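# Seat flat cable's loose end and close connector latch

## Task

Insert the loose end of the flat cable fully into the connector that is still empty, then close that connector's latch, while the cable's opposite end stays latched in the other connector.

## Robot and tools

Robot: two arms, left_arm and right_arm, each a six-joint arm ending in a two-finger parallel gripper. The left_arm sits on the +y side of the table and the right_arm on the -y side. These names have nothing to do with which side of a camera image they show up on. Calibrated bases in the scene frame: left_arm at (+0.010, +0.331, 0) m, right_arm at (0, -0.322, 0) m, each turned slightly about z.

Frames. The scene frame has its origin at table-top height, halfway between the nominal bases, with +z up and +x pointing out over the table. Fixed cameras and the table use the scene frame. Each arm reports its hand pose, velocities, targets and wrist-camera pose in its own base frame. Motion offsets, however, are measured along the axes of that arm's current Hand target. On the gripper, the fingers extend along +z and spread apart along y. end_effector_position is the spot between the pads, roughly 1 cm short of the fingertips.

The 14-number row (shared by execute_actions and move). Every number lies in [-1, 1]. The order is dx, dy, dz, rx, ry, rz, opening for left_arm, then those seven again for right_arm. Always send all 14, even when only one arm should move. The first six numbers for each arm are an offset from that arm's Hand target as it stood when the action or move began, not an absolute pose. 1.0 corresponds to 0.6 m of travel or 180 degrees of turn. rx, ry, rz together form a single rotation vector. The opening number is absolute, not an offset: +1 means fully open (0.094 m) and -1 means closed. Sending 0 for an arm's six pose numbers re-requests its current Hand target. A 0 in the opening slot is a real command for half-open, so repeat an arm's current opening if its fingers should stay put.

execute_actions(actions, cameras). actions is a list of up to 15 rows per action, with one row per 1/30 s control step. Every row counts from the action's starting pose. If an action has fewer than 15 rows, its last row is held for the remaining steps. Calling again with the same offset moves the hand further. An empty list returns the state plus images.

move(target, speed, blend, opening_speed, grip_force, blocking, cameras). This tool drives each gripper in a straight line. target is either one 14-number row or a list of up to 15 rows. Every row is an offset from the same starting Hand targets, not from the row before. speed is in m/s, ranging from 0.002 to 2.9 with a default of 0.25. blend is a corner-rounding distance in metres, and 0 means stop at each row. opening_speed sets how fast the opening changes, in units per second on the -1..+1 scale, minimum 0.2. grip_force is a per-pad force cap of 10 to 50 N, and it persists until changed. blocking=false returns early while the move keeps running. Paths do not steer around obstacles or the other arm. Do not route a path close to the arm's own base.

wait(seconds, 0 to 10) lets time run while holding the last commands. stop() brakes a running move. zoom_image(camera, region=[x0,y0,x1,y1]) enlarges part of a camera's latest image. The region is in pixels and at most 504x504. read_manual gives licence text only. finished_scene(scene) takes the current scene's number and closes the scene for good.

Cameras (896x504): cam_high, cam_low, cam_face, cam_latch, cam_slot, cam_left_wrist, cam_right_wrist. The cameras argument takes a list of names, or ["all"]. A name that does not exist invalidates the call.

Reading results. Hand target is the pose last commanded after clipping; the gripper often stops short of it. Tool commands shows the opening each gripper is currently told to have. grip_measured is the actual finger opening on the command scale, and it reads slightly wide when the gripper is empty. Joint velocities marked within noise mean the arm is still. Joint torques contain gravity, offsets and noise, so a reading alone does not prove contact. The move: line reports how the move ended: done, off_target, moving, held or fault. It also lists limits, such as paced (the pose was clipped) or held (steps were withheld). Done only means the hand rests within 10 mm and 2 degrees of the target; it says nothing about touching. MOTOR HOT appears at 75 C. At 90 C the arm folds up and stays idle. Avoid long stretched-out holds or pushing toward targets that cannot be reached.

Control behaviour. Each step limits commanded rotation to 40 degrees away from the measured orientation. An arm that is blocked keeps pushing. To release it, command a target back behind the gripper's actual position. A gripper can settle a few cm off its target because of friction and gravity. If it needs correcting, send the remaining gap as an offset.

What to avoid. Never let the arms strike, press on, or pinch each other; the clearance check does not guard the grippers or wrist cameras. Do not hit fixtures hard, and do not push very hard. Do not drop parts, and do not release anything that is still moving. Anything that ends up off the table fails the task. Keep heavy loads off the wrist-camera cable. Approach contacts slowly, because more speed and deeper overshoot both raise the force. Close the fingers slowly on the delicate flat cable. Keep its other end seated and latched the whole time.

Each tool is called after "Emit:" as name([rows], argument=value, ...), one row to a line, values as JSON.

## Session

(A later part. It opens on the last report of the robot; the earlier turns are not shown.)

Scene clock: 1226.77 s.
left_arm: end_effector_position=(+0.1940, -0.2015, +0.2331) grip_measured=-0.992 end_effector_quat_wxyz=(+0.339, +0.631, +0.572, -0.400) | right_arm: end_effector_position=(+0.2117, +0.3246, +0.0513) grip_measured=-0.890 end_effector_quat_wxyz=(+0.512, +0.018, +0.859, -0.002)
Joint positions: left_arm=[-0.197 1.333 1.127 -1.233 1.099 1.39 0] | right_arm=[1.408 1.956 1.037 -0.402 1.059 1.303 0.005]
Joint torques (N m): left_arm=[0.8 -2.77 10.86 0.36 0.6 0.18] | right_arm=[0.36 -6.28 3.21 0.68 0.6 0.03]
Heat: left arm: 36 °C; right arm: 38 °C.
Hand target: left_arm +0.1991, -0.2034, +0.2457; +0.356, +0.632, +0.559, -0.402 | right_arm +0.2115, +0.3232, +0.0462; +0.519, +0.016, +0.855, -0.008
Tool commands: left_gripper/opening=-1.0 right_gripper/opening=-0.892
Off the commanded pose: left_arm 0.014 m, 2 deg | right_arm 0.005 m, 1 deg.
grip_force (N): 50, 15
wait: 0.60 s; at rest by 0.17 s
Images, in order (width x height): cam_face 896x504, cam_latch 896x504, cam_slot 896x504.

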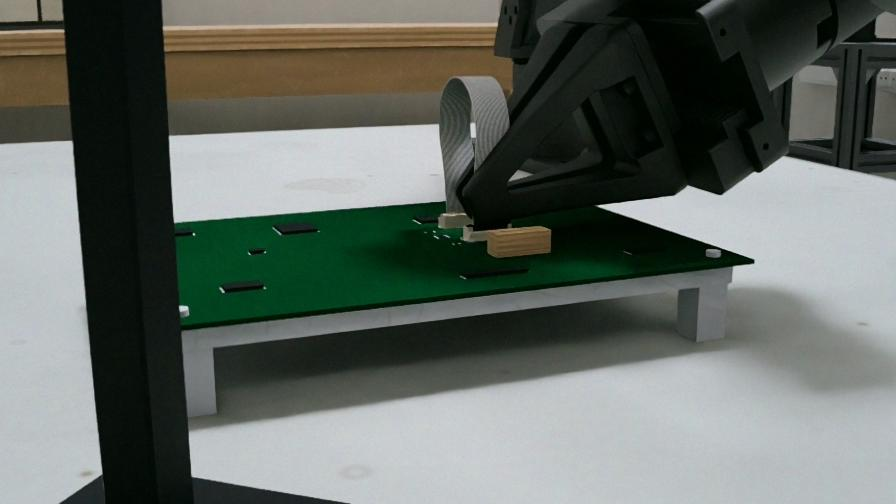

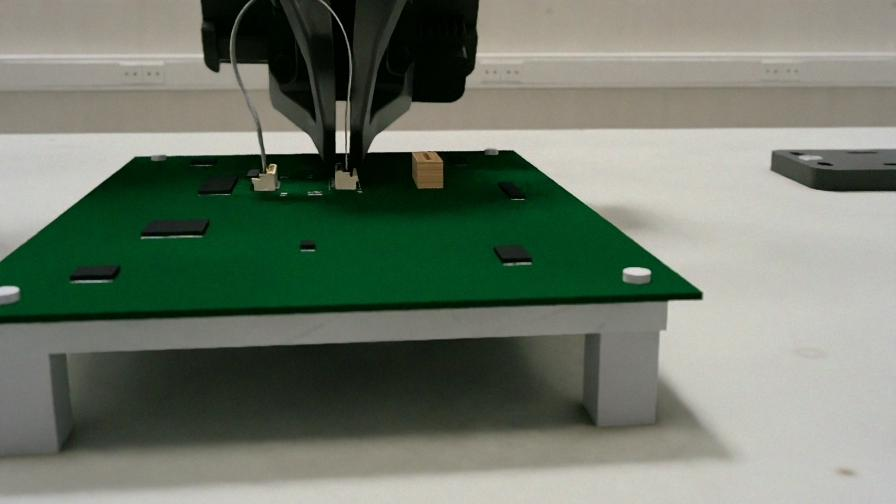

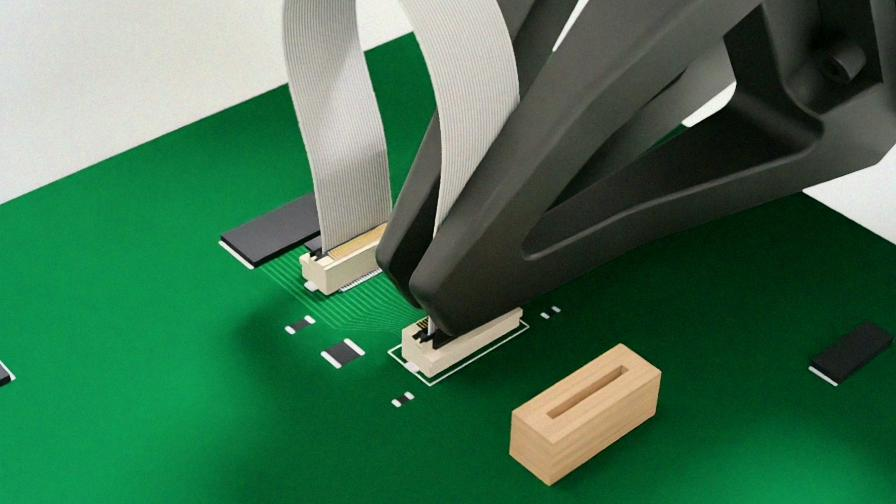

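Emit:
move(target=[0,0,0,0,0,0,-1,0,0,0,0,0,0,-0.865], speed=0.02, cameras=[])

Emit:
wait(seconds=0.6, cameras=["cam_slot", "cam_latch", "cam_face"])

Emit:
zoom_image(camera="cam_latch", region=[320, 135, 372, 185])

Emit:
zoom_image(camera="cam_slot", region=[385, 255, 535, 385])

Scene clock: 1228.57 s.
left_arm: end_effector_position=(+0.1940, -0.2015, +0.2331) grip_measured=-0.992 end_effector_quat_wxyz=(+0.339, +0.631, +0.572, -0.400) | right_arm: end_effector_position=(+0.2117, +0.3246, +0.0514) grip_measured=-0.867 end_effector_quat_wxyz=(+0.513, +0.018, +0.858, -0.002)
Joint positions: left_arm=[-0.197 1.333 1.127 -1.233 1.099 1.39 0] | right_arm=[1.408 1.956 1.037 -0.402 1.059 1.303 0.006]
Joint torques (N m): left_arm=[0.79 -2.84 11.04 0.35 0.63 0.15] | right_arm=[0.36 -6.3 3.22 0.67 0.59 0.03]
Heat: left arm: 36 °C; right arm: 38 °C.
Hand target: left_arm +0.1991, -0.2034, +0.2457; +0.356, +0.632, +0.559, -0.402 | right_arm +0.2115, +0.3232, +0.0463; +0.519, +0.016, +0.855, -0.008
Off the commanded pose: left_arm 0.014 m, 2 deg | right_arm 0.005 m, 1 deg.
grip_force (N): 50, 15
move: off_target (left_arm)
No camera images: "cameras" was empty.

Scene clock: 1229.17 s.
left_arm: end_effector_position=(+0.1940, -0.2015, +0.2331) grip_measured=-0.992 end_effector_quat_wxyz=(+0.339, +0.631, +0.572, -0.400) | right_arm: end_effector_position=(+0.2117, +0.3246, +0.0514) grip_measured=-0.867 end_effector_quat_wxyz=(+0.513, +0.018, +0.858, -0.002)
Joint positions: left_arm=[-0.197 1.333 1.127 -1.233 1.099 1.39 0] | right_arm=[1.408 1.956 1.037 -0.402 1.059 1.303 0.006]
Joint torques (N m): left_arm=[0.68 -2.84 11 0.38 0.59 0.17] | right_arm=[0.35 -6.3 3.22 0.67 0.6 0.03]
Heat: left arm: 36 °C; right arm: 38 °C.
Hand target: left_arm +0.1991, -0.2034, +0.2457; +0.356, +0.632, +0.559, -0.402 | right_arm +0.2115, +0.3232, +0.0463; +0.519, +0.016, +0.855, -0.008
Tool commands: left_gripper/opening=-1.0 right_gripper/opening=-0.865
Off the commanded pose: left_arm 0.014 m, 2 deg | right_arm 0.005 m, 1 deg.
grip_force (N): 50, 15
wait: 0.60 s; at rest by 0.17 s
Images, in order (width x height): cam_face 896x504, cam_latch 896x504, cam_slot 896x504.

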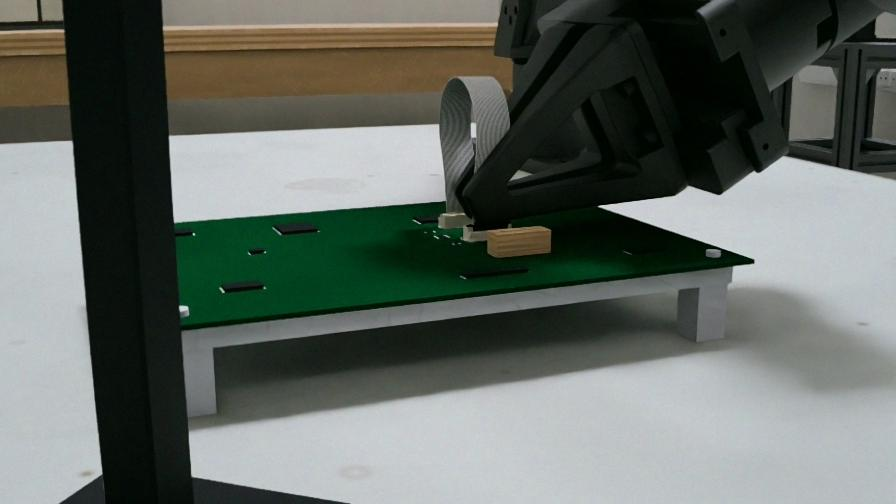

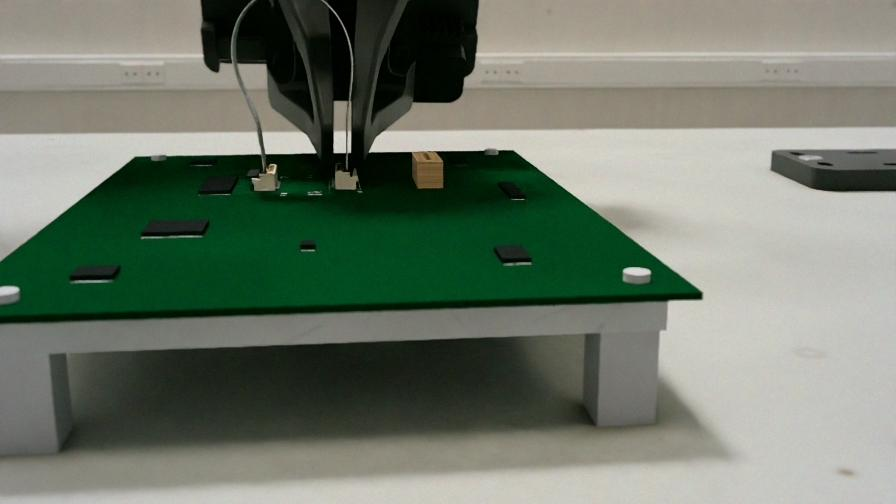

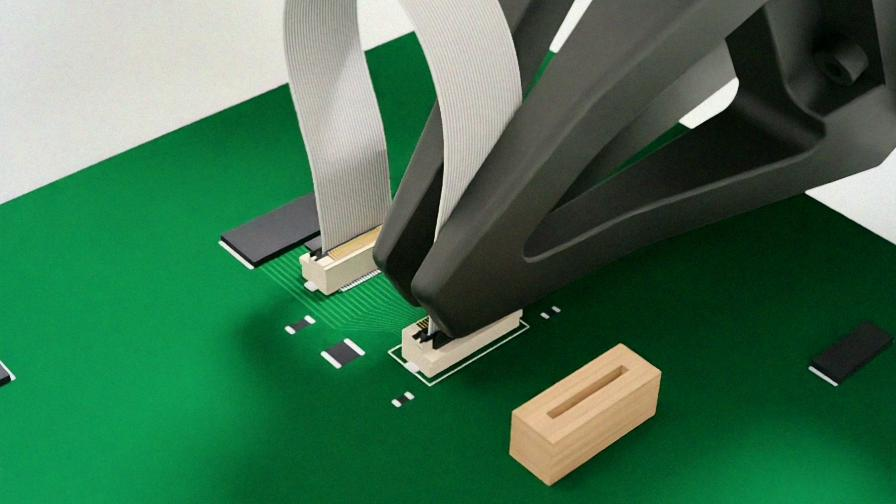

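Scaled by 9.692 from the camera's 896x504 image, which has a finer 1280x720 frame.

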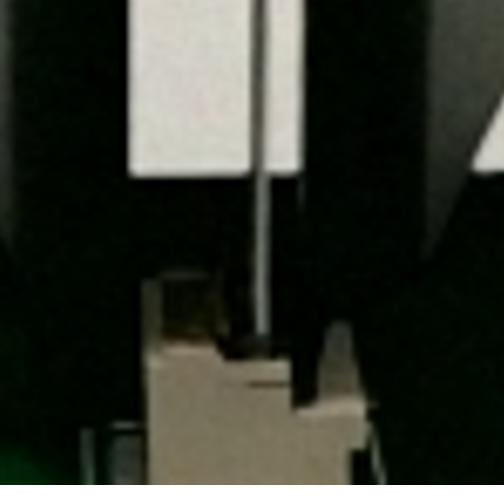

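Scaled by 3.360 from the camera's 896x504 image, which has a finer 1280x720 frame.

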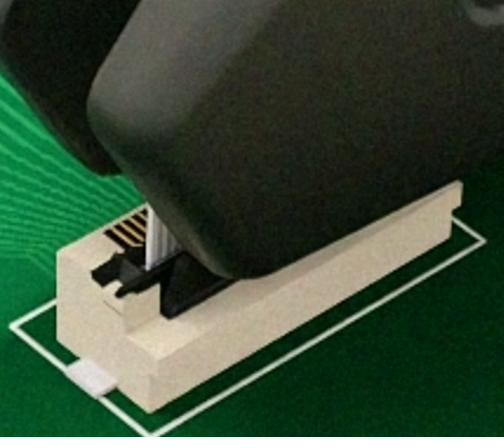

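Emit:
zoom_image(camera="cam_slot", region=[405, 310, 475, 365])

Emit:
zoom_image(camera="cam_face", region=[455, 205, 520, 250])

Scaled by 7.200 from the camera's 896x504 image, which has a finer 1280x720 frame.

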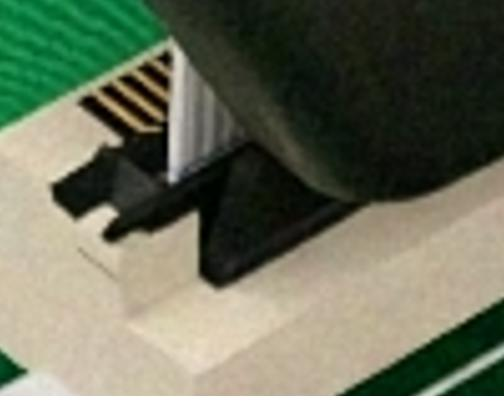

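Scaled by 7.754 from the camera's 896x504 image, which has a finer 1280x720 frame.

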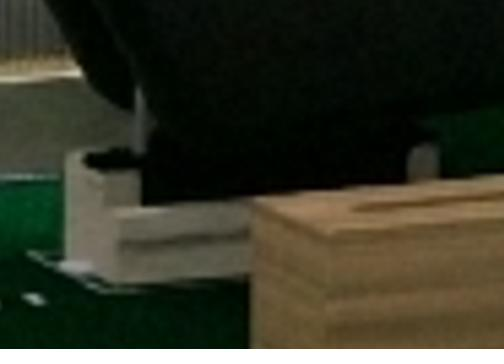

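Emit:
move([
  [0,0,0,0,0,0,-1,0.00295,-0.0003,0.00153,0.0006,0.0001,-0.0016,-0.865],
  [0,0,0,0,0,0,-1,0.00295,-0.0003,0.00153,0.0006,0.0001,-0.0016,-0.80],
], speed=0.02, opening_speed=0.2, cameras=[])

Emit:
wait(seconds=0.6, cameras=["cam_slot", "cam_latch", "cam_face"])

Emit:
zoom_image(camera="cam_latch", region=[320, 135, 372, 185])

Emit:
zoom_image(camera="cam_slot", region=[385, 300, 485, 375])

Emit:
zoom_image(camera="cam_face", region=[455, 205, 520, 250])

Scene clock: 1236.43 s.
left_arm: end_effector_position=(+0.1940, -0.2015, +0.2331) grip_measured=-0.992 end_effector_quat_wxyz=(+0.339, +0.631, +0.572, -0.400) | right_arm: end_effector_position=(+0.2111, +0.3252, +0.0461) grip_measured=-0.802 end_effector_quat_wxyz=(+0.509, +0.015, +0.860, -0.004)
Joint positions: left_arm=[-0.197 1.333 1.127 -1.233 1.099 1.39 0] | right_arm=[1.408 1.969 1.037 -0.395 1.052 1.301 0.009]
Joint torques (N m): left_arm=[0.65 -2.85 10.97 0.36 0.6 0.19] | right_arm=[0.36 -6.86 3.15 0.62 0.66 0.03]
Heat: left arm: 36 °C; right arm: 37 °C.
Hand target: left_arm +0.1991, -0.2034, +0.2457; +0.356, +0.632, +0.559, -0.402 | right_arm +0.2115, +0.3230, +0.0443; +0.519, +0.014, +0.855, -0.010
Off the commanded pose: left_arm 0.014 m, 2 deg | right_arm 0.003 m, 1 deg.
grip_force (N): 50, 15
move: off_target (left_arm)
No camera images: "cameras" was empty.

Scene clock: 1237.03 s.
left_arm: end_effector_position=(+0.1940, -0.2015, +0.2331) grip_measured=-0.992 end_effector_quat_wxyz=(+0.339, +0.631, +0.572, -0.400) | right_arm: end_effector_position=(+0.2111, +0.3253, +0.0460) grip_measured=-0.802 end_effector_quat_wxyz=(+0.509, +0.015, +0.861, -0.004)
Joint positions: left_arm=[-0.197 1.333 1.127 -1.233 1.099 1.39 0] | right_arm=[1.408 1.969 1.037 -0.395 1.051 1.301 0.009]
Joint torques (N m): left_arm=[0.8 -2.97 10.89 0.39 0.58 0.17] | right_arm=[0.38 -6.84 3.14 0.62 0.67 0.03]
Heat: left arm: 36 °C; right arm: 37 °C.
Hand target: left_arm +0.1991, -0.2034, +0.2457; +0.356, +0.632, +0.559, -0.402 | right_arm +0.2115, +0.3230, +0.0443; +0.519, +0.014, +0.855, -0.010
Tool commands: left_gripper/opening=-1.0 right_gripper/opening=-0.8
Off the commanded pose: left_arm 0.014 m, 2 deg | right_arm 0.003 m, 2 deg.
grip_force (N): 50, 15
wait: 0.60 s; at rest by 0.17 s
Images, in order (width x height): cam_face 896x504, cam_latch 896x504, cam_slot 896x504.

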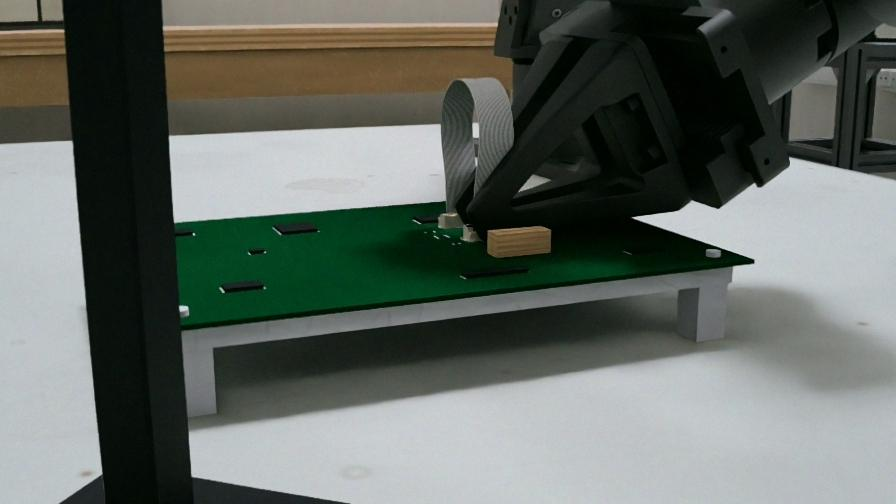

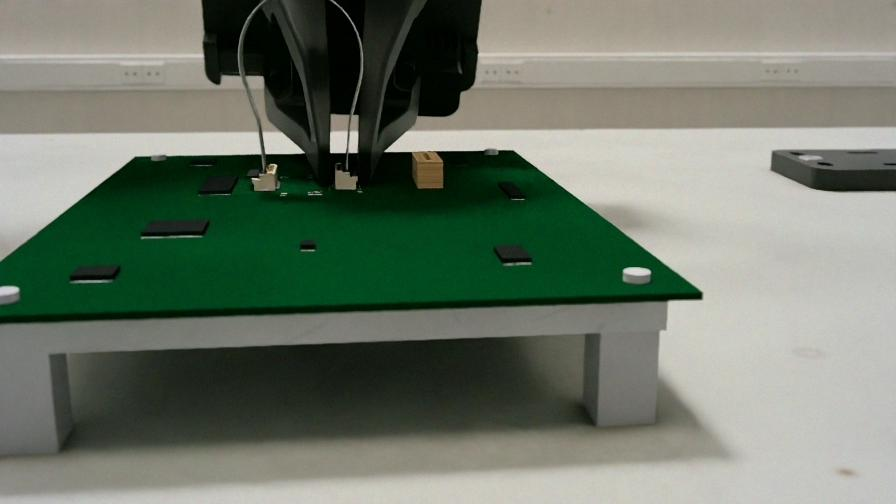

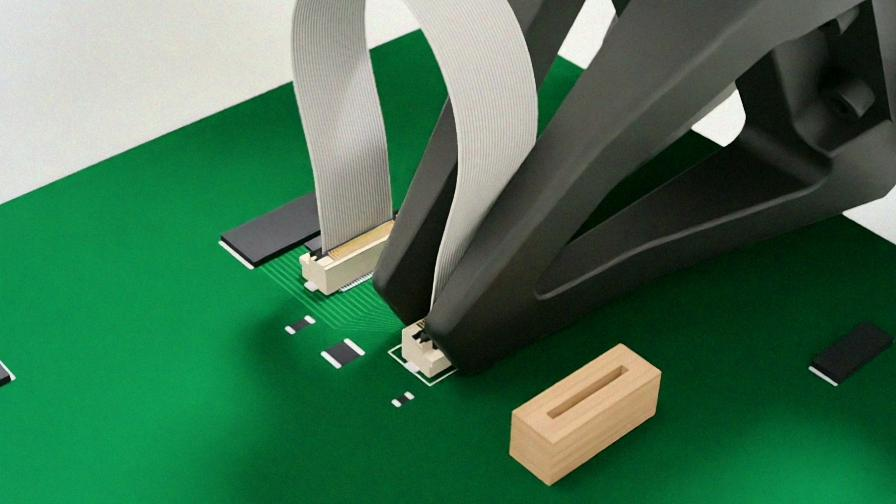

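Scaled by 9.692 from the camera's 896x504 image, which has a finer 1280x720 frame.

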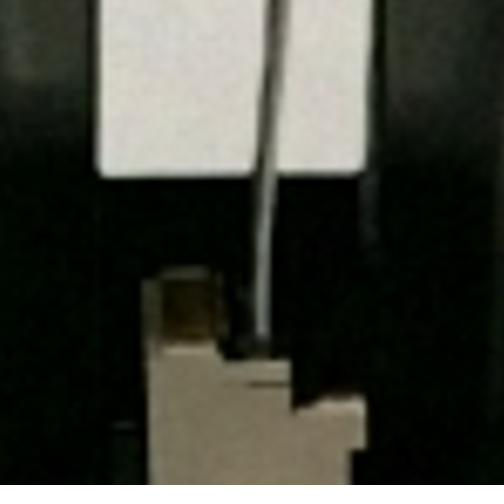

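Scaled by 5.040 from the camera's 896x504 image, which has a finer 1280x720 frame.

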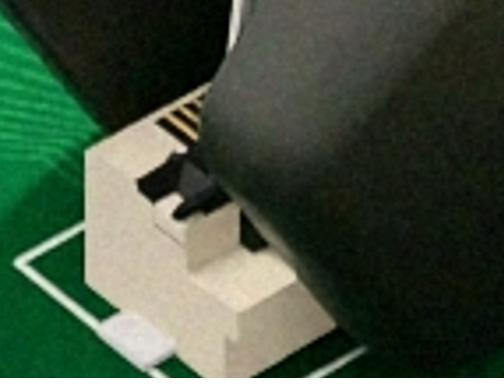

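Scaled by 7.754 from the camera's 896x504 image, which has a finer 1280x720 frame.

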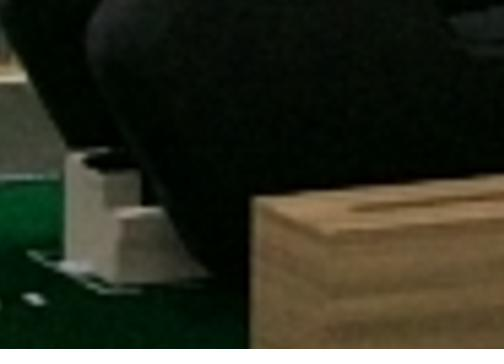

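Emit:
move(target=[0,0,0,0,0,0,-1,-0.03336,0.00111,-0.0172,-0.0076,-0.0011,0.0184,-0.80], speed=0.04, cameras=[])

Emit:
wait(seconds=0.6, cameras=["cam_slot", "cam_latch", "cam_face"])

Emit:
zoom_image(camera="cam_latch", region=[320, 135, 372, 185])

Emit:
zoom_image(camera="cam_slot", region=[385, 275, 535, 385])

Scene clock: 1260.90 s.
left_arm: end_effector_position=(+0.1940, -0.2015, +0.2331) grip_measured=-0.992 end_effector_quat_wxyz=(+0.339, +0.631, +0.572, -0.400) | right_arm: end_effector_position=(+0.2105, +0.3255, +0.0515) grip_measured=-0.802 end_effector_quat_wxyz=(+0.507, +0.020, +0.862, +0.005)
Joint positions: left_arm=[-0.197 1.333 1.127 -1.233 1.099 1.39 0] | right_arm=[1.408 1.946 1.032 -0.395 1.045 1.303 0.009]
Joint torques (N m): left_arm=[0.76 -2.95 10.89 0.4 0.63 0.18] | right_arm=[0.25 -10.44 3.32 0.5 0.7 0.14]
Heat: left arm: 36 °C; right arm: 35 °C.
Hand target: left_arm +0.1991, -0.2034, +0.2457; +0.356, +0.632, +0.559, -0.402 | right_arm +0.2116, +0.3236, +0.0667; +0.521, +0.033, +0.853, +0.015
Off the commanded pose: left_arm 0.014 m, 2 deg | right_arm 0.015 m, 3 deg.
grip_force (N): 50, 15
move: off_target (left_arm, right_arm)
No camera images: "cameras" was empty.

Scene clock: 1261.50 s.
left_arm: end_effector_position=(+0.1940, -0.2015, +0.2331) grip_measured=-0.992 end_effector_quat_wxyz=(+0.339, +0.631, +0.572, -0.400) | right_arm: end_effector_position=(+0.2105, +0.3255, +0.0515) grip_measured=-0.802 end_effector_quat_wxyz=(+0.507, +0.020, +0.862, +0.005)
Joint positions: left_arm=[-0.197 1.333 1.127 -1.233 1.099 1.39 0] | right_arm=[1.408 1.946 1.032 -0.395 1.045 1.303 0.009]
Joint torques (N m): left_arm=[0.75 -2.86 10.88 0.36 0.61 0.15] | right_arm=[0.27 -10.45 3.34 0.5 0.69 0.13]
Heat: left arm: 36 °C; right arm: 35 °C.
Hand target: left_arm +0.1991, -0.2034, +0.2457; +0.356, +0.632, +0.559, -0.402 | right_arm +0.2116, +0.3236, +0.0667; +0.521, +0.032, +0.853, +0.015
Tool commands: left_gripper/opening=-1.0 right_gripper/opening=-0.8
Off the commanded pose: left_arm 0.014 m, 2 deg | right_arm 0.015 m, 3 deg.
grip_force (N): 50, 15
wait: 0.60 s; at rest by 0.17 s
Images, in order (width x height): cam_face 896x504, cam_latch 896x504, cam_slot 896x504.

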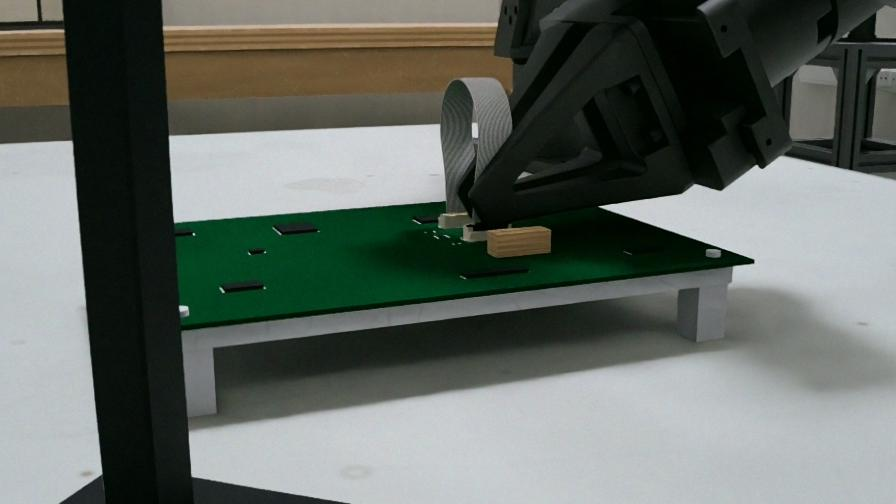

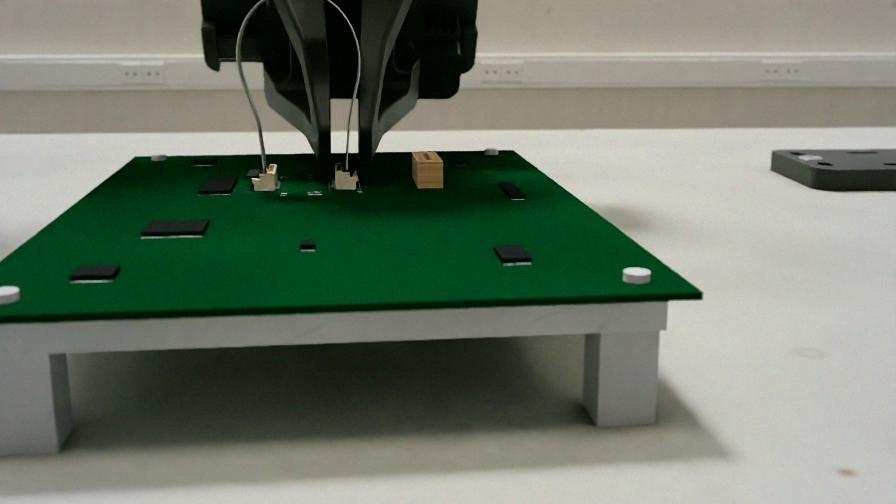

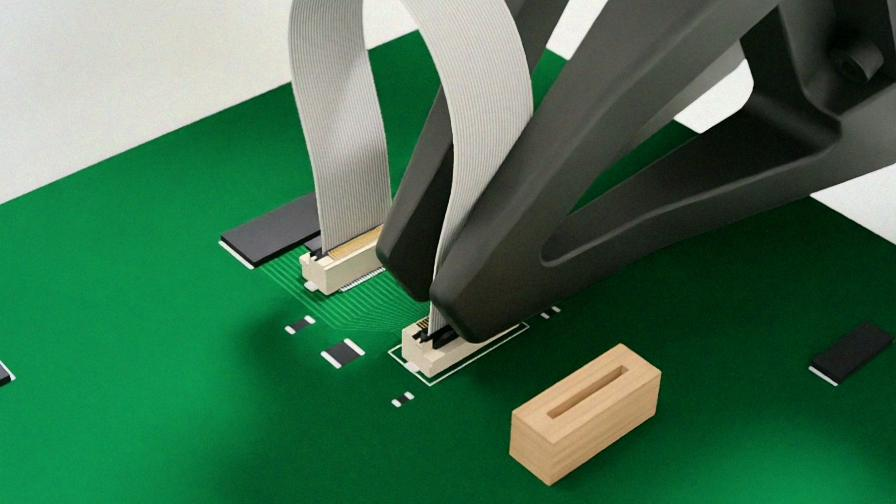

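Scaled by 9.692 from the camera's 896x504 image, which has a finer 1280x720 frame.

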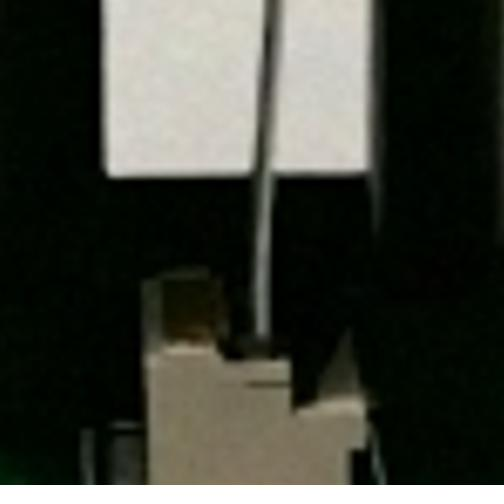

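Scaled by 3.360 from the camera's 896x504 image, which has a finer 1280x720 frame.

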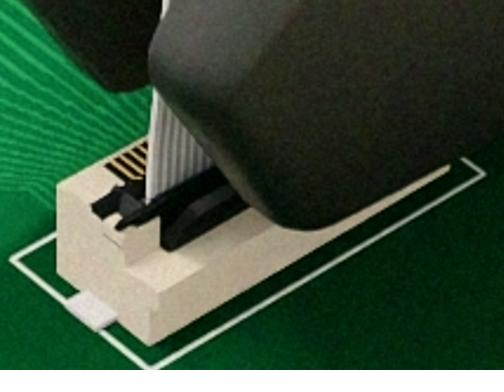

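Emit:
move([
  [0,0,0,0,0,0,-1,-0.0095,0.0013,-0.018,0.0033,0.0387,-0.0016,-0.8],
], speed=0.03)

Emit:
wait(seconds=0.6, cameras=["cam_latch","cam_slot","cam_face"])

Emit:
zoom_image(camera="cam_latch", region=[320, 135, 372, 185])

Emit:
zoom_image(camera="cam_slot", region=[385, 255, 535, 385])

Scene clock: 1282.07 s.
left_arm: end_effector_position=(+0.1940, -0.2015, +0.2331) grip_measured=-0.992 end_effector_quat_wxyz=(+0.339, +0.631, +0.572, -0.400) | right_arm: end_effector_position=(+0.1983, +0.3205, +0.0557) grip_measured=-0.802 end_effector_quat_wxyz=(+0.455, +0.011, +0.891, -0.007)
Joint positions: left_arm=[-0.197 1.333 1.127 -1.233 1.099 1.39 0] | right_arm=[1.408 1.898 1.078 -0.566 0.931 1.339 0.009]
Joint torques (N m): left_arm=[0.59 -2.91 10.92 0.37 0.58 0.17] | right_arm=[-0.75 -10.36 5.75 0.35 0.62 0.12]
Heat: left arm: 36 °C; right arm: 36 °C.
Hand target: left_arm +0.1991, -0.2034, +0.2457; +0.356, +0.632, +0.559, -0.402 | right_arm +0.2046, +0.3241, +0.0768; +0.468, +0.032, +0.883, +0.012
Off the commanded pose: left_arm 0.014 m, 2 deg | right_arm 0.022 m, 4 deg.
grip_force (N): 50, 15
move: off_target (left_arm, right_arm)

Scene clock: 1282.67 s.
left_arm: end_effector_position=(+0.1940, -0.2015, +0.2331) grip_measured=-0.992 end_effector_quat_wxyz=(+0.339, +0.631, +0.572, -0.400) | right_arm: end_effector_position=(+0.1983, +0.3205, +0.0557) grip_measured=-0.802 end_effector_quat_wxyz=(+0.455, +0.011, +0.891, -0.007)
Joint positions: left_arm=[-0.197 1.333 1.127 -1.233 1.099 1.39 0] | right_arm=[1.408 1.898 1.078 -0.566 0.931 1.339 0.009]
Joint torques (N m): left_arm=[0.73 -2.86 10.97 0.36 0.61 0.18] | right_arm=[-0.75 -10.36 5.75 0.35 0.62 0.12]
Heat: left arm: 36 °C; right arm: 36 °C.
Hand target: left_arm +0.1991, -0.2034, +0.2457; +0.356, +0.632, +0.559, -0.402 | right_arm +0.2046, +0.3241, +0.0768; +0.468, +0.032, +0.883, +0.012
Tool commands: left_gripper/opening=-1.0 right_gripper/opening=-0.8
Off the commanded pose: left_arm 0.014 m, 2 deg | right_arm 0.022 m, 4 deg.
grip_force (N): 50, 15
wait: 0.60 s; at rest by 0.17 s
Images, in order (width x height): cam_face 896x504, cam_latch 896x504, cam_slot 896x504.

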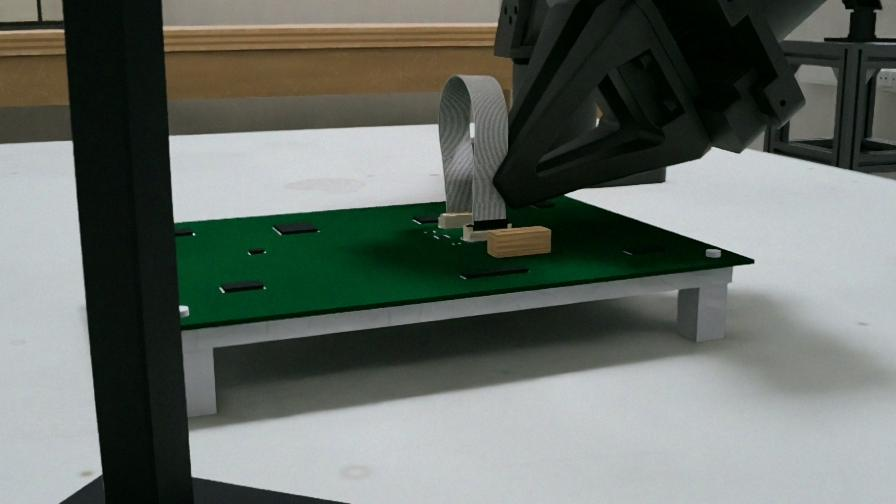

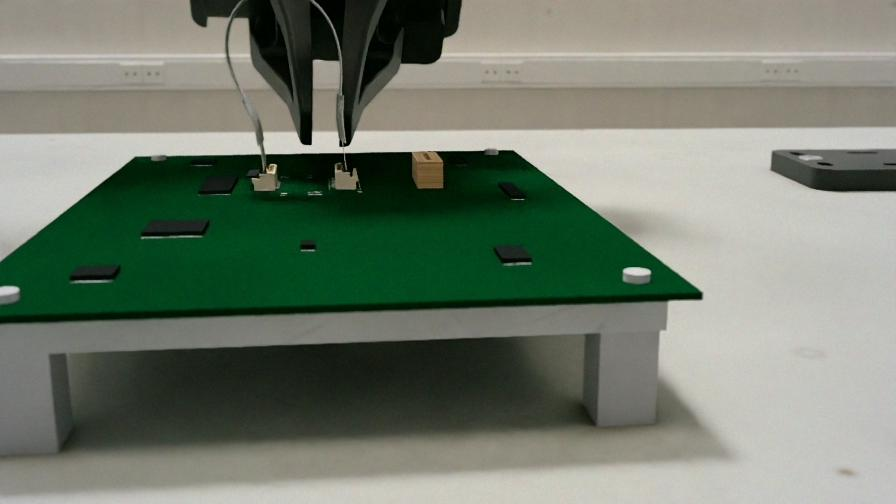

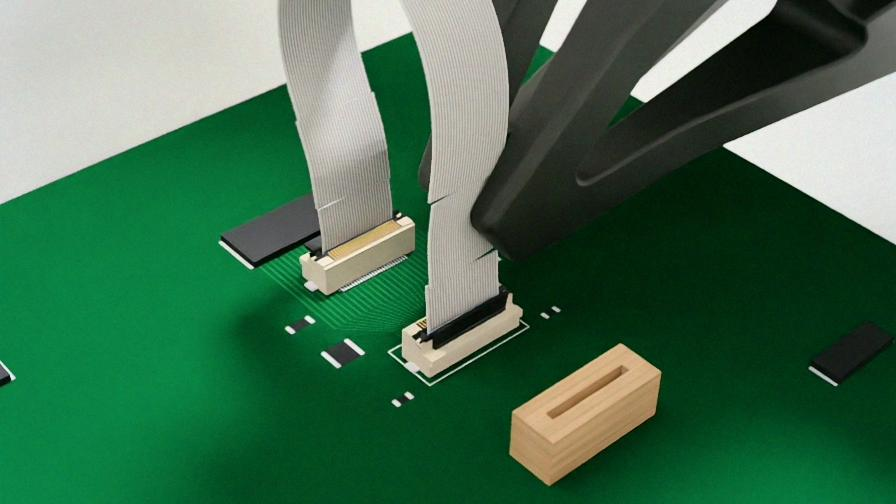

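Scaled by 9.692 from the camera's 896x504 image, which has a finer 1280x720 frame.

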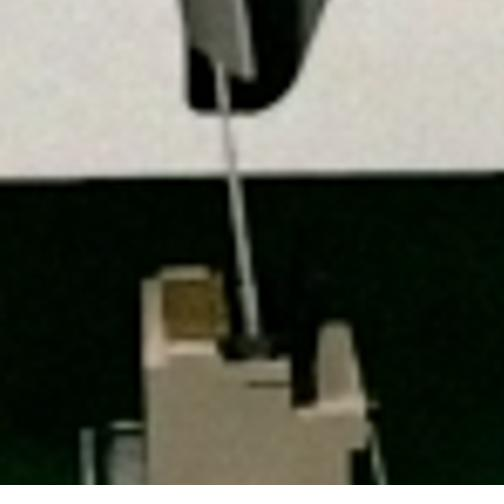

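Scaled by 3.360 from the camera's 896x504 image, which has a finer 1280x720 frame.

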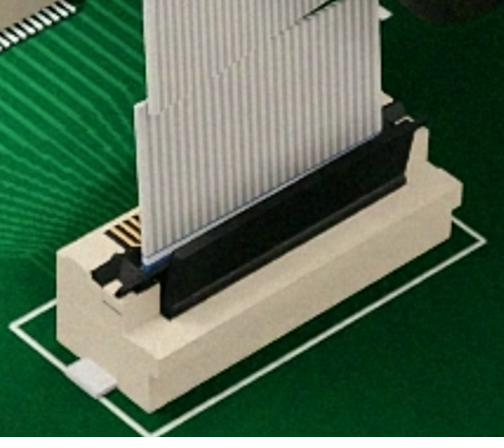

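Emit:
move([
  [0,0,0,0,0,0,-1,-0.0081,0.0057,0.0018,-0.0008,0.0001,0.0068,-0.8],
  [0,0,0,0,0,0,-1,-0.0081,0.0057,0.0018,-0.0008,0.0001,0.0068,-0.917],
], speed=0.03)

Emit:
wait(seconds=0.6, cameras=["cam_latch","cam_slot"])

Emit:
zoom_image(camera="cam_latch", region=[320, 135, 372, 185])

Emit:
zoom_image(camera="cam_slot", region=[385, 235, 535, 385])

Scene clock: 1294.83 s.
left_arm: end_effector_position=(+0.1940, -0.2015, +0.2331) grip_measured=-0.992 end_effector_quat_wxyz=(+0.339, +0.631, +0.572, -0.400) | right_arm: end_effector_position=(+0.2022, +0.3230, +0.0586) grip_measured=-0.915 end_effector_quat_wxyz=(+0.453, +0.020, +0.891, -0.002)
Joint positions: left_arm=[-0.197 1.333 1.127 -1.233 1.099 1.39 0] | right_arm=[1.396 1.898 1.094 -0.567 0.926 1.341 0.004]
Joint torques (N m): left_arm=[0.73 -2.89 10.97 0.36 0.59 0.19] | right_arm=[-0.62 -10.39 5.83 0.39 0.64 0.12]
Heat: left arm: 36 °C; right arm: 37 °C.
Hand target: left_arm +0.1991, -0.2034, +0.2457; +0.356, +0.632, +0.559, -0.402 | right_arm +0.2084, +0.3271, +0.0804; +0.467, +0.041, +0.883, +0.018
Off the commanded pose: left_arm 0.014 m, 2 deg | right_arm 0.023 m, 4 deg.
grip_force (N): 50, 15
move: off_target (left_arm, right_arm); target 2's new opening was sent with right_arm's hand 0.023 m and 4 deg from that target

Scene clock: 1295.43 s.
left_arm: end_effector_position=(+0.1940, -0.2015, +0.2331) grip_measured=-0.992 end_effector_quat_wxyz=(+0.339, +0.631, +0.572, -0.400) | right_arm: end_effector_position=(+0.2022, +0.3230, +0.0586) grip_measured=-0.915 end_effector_quat_wxyz=(+0.453, +0.020, +0.891, -0.002)
Joint positions: left_arm=[-0.197 1.333 1.127 -1.233 1.099 1.39 0] | right_arm=[1.396 1.898 1.094 -0.567 0.926 1.341 0.004]
Joint torques (N m): left_arm=[0.83 -2.91 10.92 0.39 0.6 0.17] | right_arm=[-0.59 -10.39 5.83 0.4 0.64 0.12]
Heat: left arm: 36 °C; right arm: 37 °C.
Hand target: left_arm +0.1991, -0.2034, +0.2457; +0.356, +0.632, +0.559, -0.402 | right_arm +0.2084, +0.3271, +0.0804; +0.467, +0.041, +0.883, +0.018
Tool commands: left_gripper/opening=-1.0 right_gripper/opening=-0.917
Off the commanded pose: left_arm 0.014 m, 2 deg | right_arm 0.023 m, 4 deg.
grip_force (N): 50, 15
wait: 0.60 s; at rest by 0.17 s
Images, in order (width x height): cam_latch 896x504, cam_slot 896x504.

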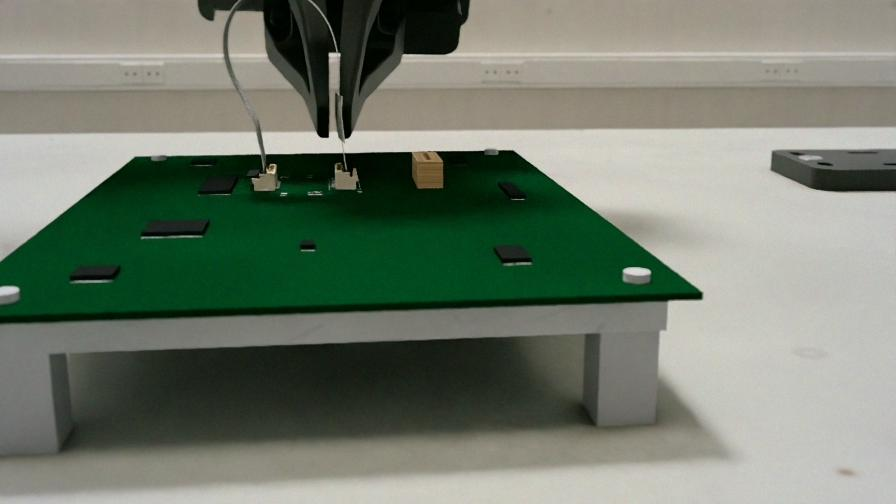

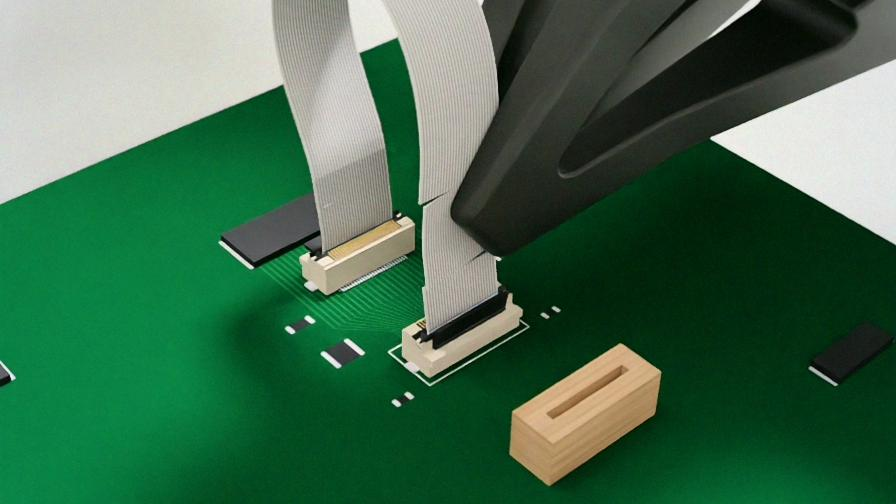

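Scaled by 9.692 from the camera's 896x504 image, which has a finer 1280x720 frame.

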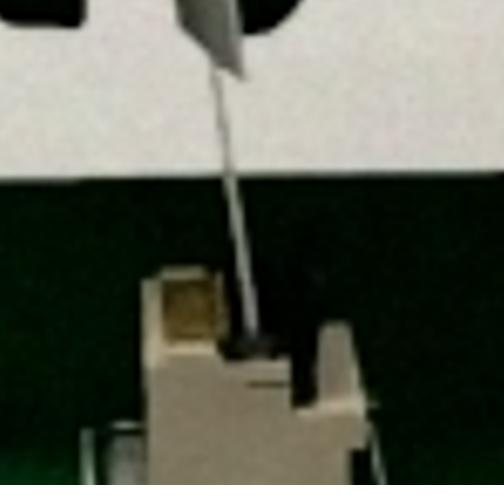

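Scaled by 3.360 from the camera's 896x504 image, which has a finer 1280x720 frame.

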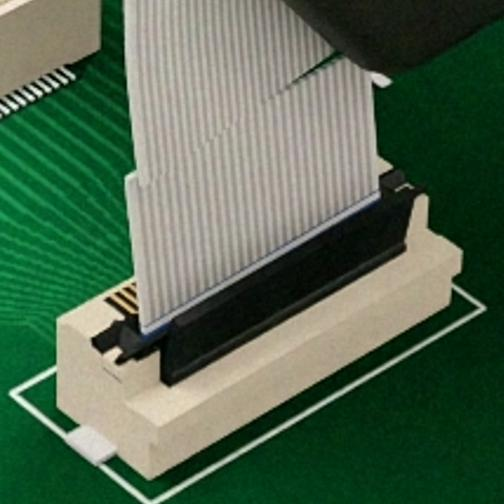

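Emit:
zoom_image(camera="cam_latch", region=[334, 155, 362, 177])

Emit:
zoom_image(camera="cam_slot", region=[405, 310, 475, 365])

Scaled by 18.000 from the camera's 896x504 image, which has a finer 1280x720 frame.

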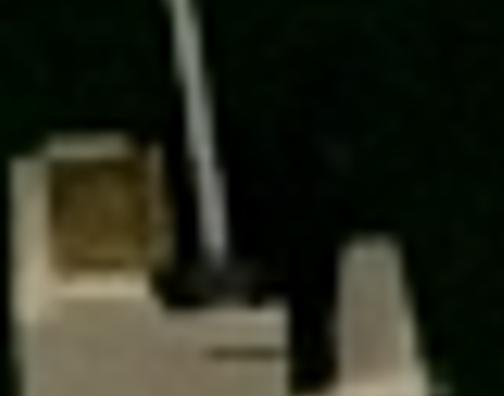

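Scaled by 7.200 from the camera's 896x504 image, which has a finer 1280x720 frame.

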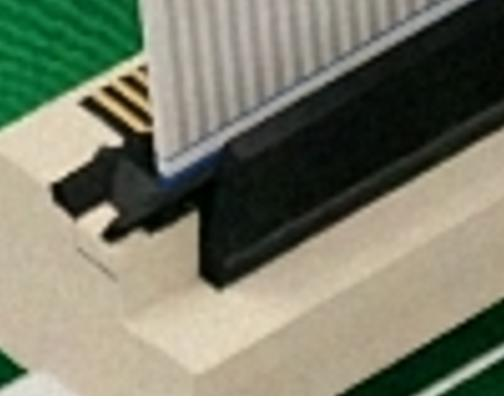

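Emit:
move(target=[0,0,0,0,0,0,-1,0.0274,-0.0048,0.0184,0.01136,-0.0008,-0.01676,-0.917], speed=0.03)

Emit:
wait(seconds=0.6, cameras=["cam_latch","cam_slot"])

Emit:
zoom_image(camera="cam_latch", region=[320, 135, 372, 185])

Emit:
zoom_image(camera="cam_slot", region=[385, 235, 535, 385])

Scene clock: 1301.70 s.
left_arm: end_effector_position=(+0.1940, -0.2015, +0.2331) grip_measured=-0.992 end_effector_quat_wxyz=(+0.339, +0.631, +0.572, -0.400) | right_arm: end_effector_position=(+0.2025, +0.3244, +0.0547) grip_measured=-0.915 end_effector_quat_wxyz=(+0.453, +0.018, +0.892, -0.006)
Joint positions: left_arm=[-0.197 1.333 1.127 -1.233 1.099 1.39 0] | right_arm=[1.396 1.916 1.102 -0.568 0.926 1.341 0.004]
Joint torques (N m): left_arm=[0.76 -2.85 10.82 0.38 0.63 0.18] | right_arm=[-0.35 -6.74 5.72 0.37 0.73 0.11]
Heat: left arm: 36 °C; right arm: 37 °C.
Hand target: left_arm +0.1991, -0.2034, +0.2457; +0.356, +0.632, +0.559, -0.402 | right_arm +0.2082, +0.3256, +0.0603; +0.468, +0.026, +0.883, -0.011
Off the commanded pose: left_arm 0.014 m, 2 deg | right_arm 0.008 m, 2 deg.
grip_force (N): 50, 15
move: off_target (left_arm)

Scene clock: 1302.30 s.
left_arm: end_effector_position=(+0.1940, -0.2015, +0.2331) grip_measured=-0.992 end_effector_quat_wxyz=(+0.339, +0.631, +0.572, -0.400) | right_arm: end_effector_position=(+0.2025, +0.3244, +0.0547) grip_measured=-0.915 end_effector_quat_wxyz=(+0.453, +0.018, +0.892, -0.006)
Joint positions: left_arm=[-0.197 1.333 1.127 -1.233 1.099 1.39 0] | right_arm=[1.396 1.916 1.102 -0.568 0.926 1.341 0.004]
Joint torques (N m): left_arm=[0.81 -2.78 10.97 0.4 0.58 0.15] | right_arm=[-0.34 -6.72 5.72 0.37 0.73 0.11]
Heat: left arm: 36 °C; right arm: 37 °C.
Hand target: left_arm +0.1991, -0.2034, +0.2457; +0.356, +0.632, +0.559, -0.402 | right_arm +0.2082, +0.3256, +0.0603; +0.468, +0.026, +0.883, -0.011
Tool commands: left_gripper/opening=-1.0 right_gripper/opening=-0.917
Off the commanded pose: left_arm 0.014 m, 2 deg | right_arm 0.008 m, 2 deg.
grip_force (N): 50, 15
wait: 0.60 s; at rest by 0.17 s
Images, in order (width x height): cam_latch 896x504, cam_slot 896x504.

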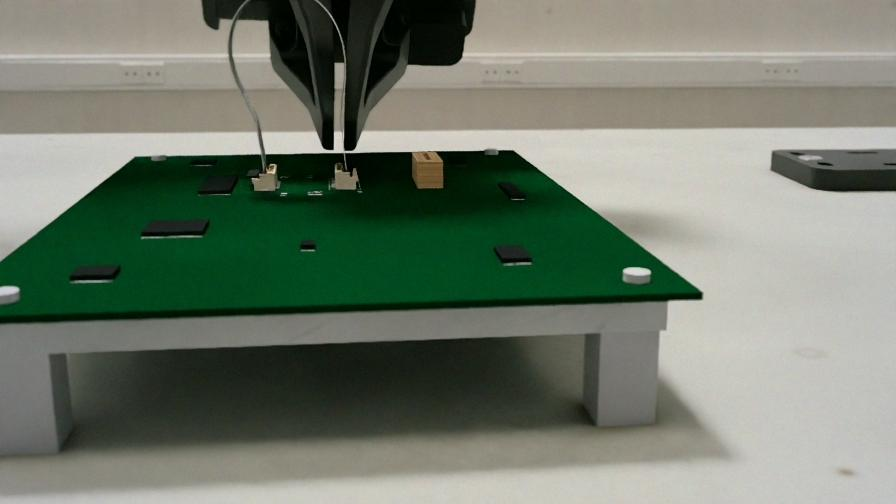

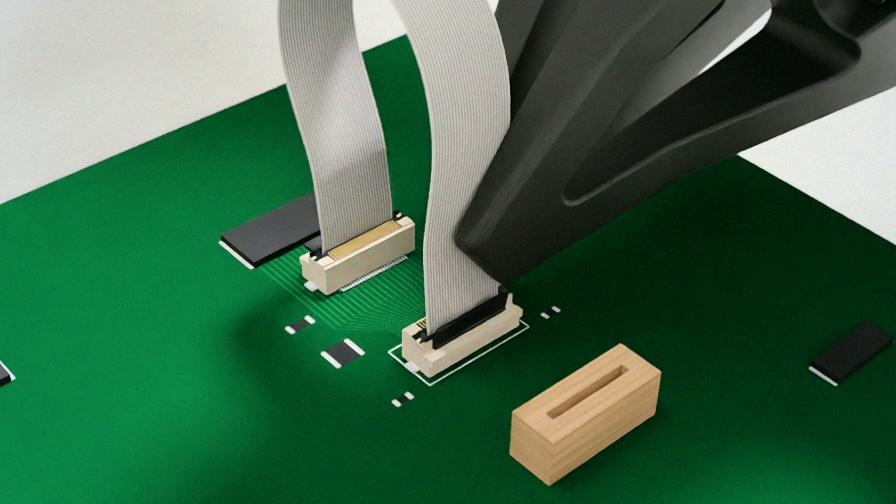

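Scaled by 9.692 from the camera's 896x504 image, which has a finer 1280x720 frame.

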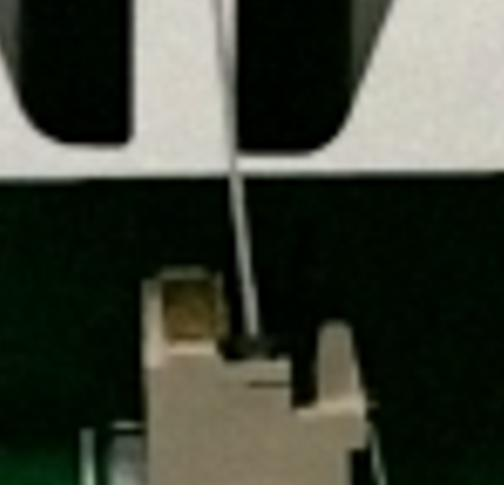

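Scaled by 3.360 from the camera's 896x504 image, which has a finer 1280x720 frame.

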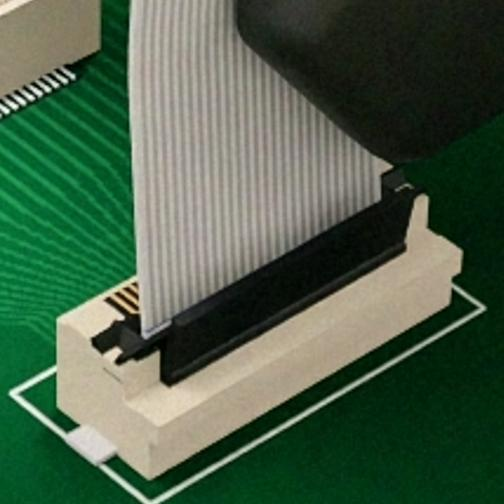

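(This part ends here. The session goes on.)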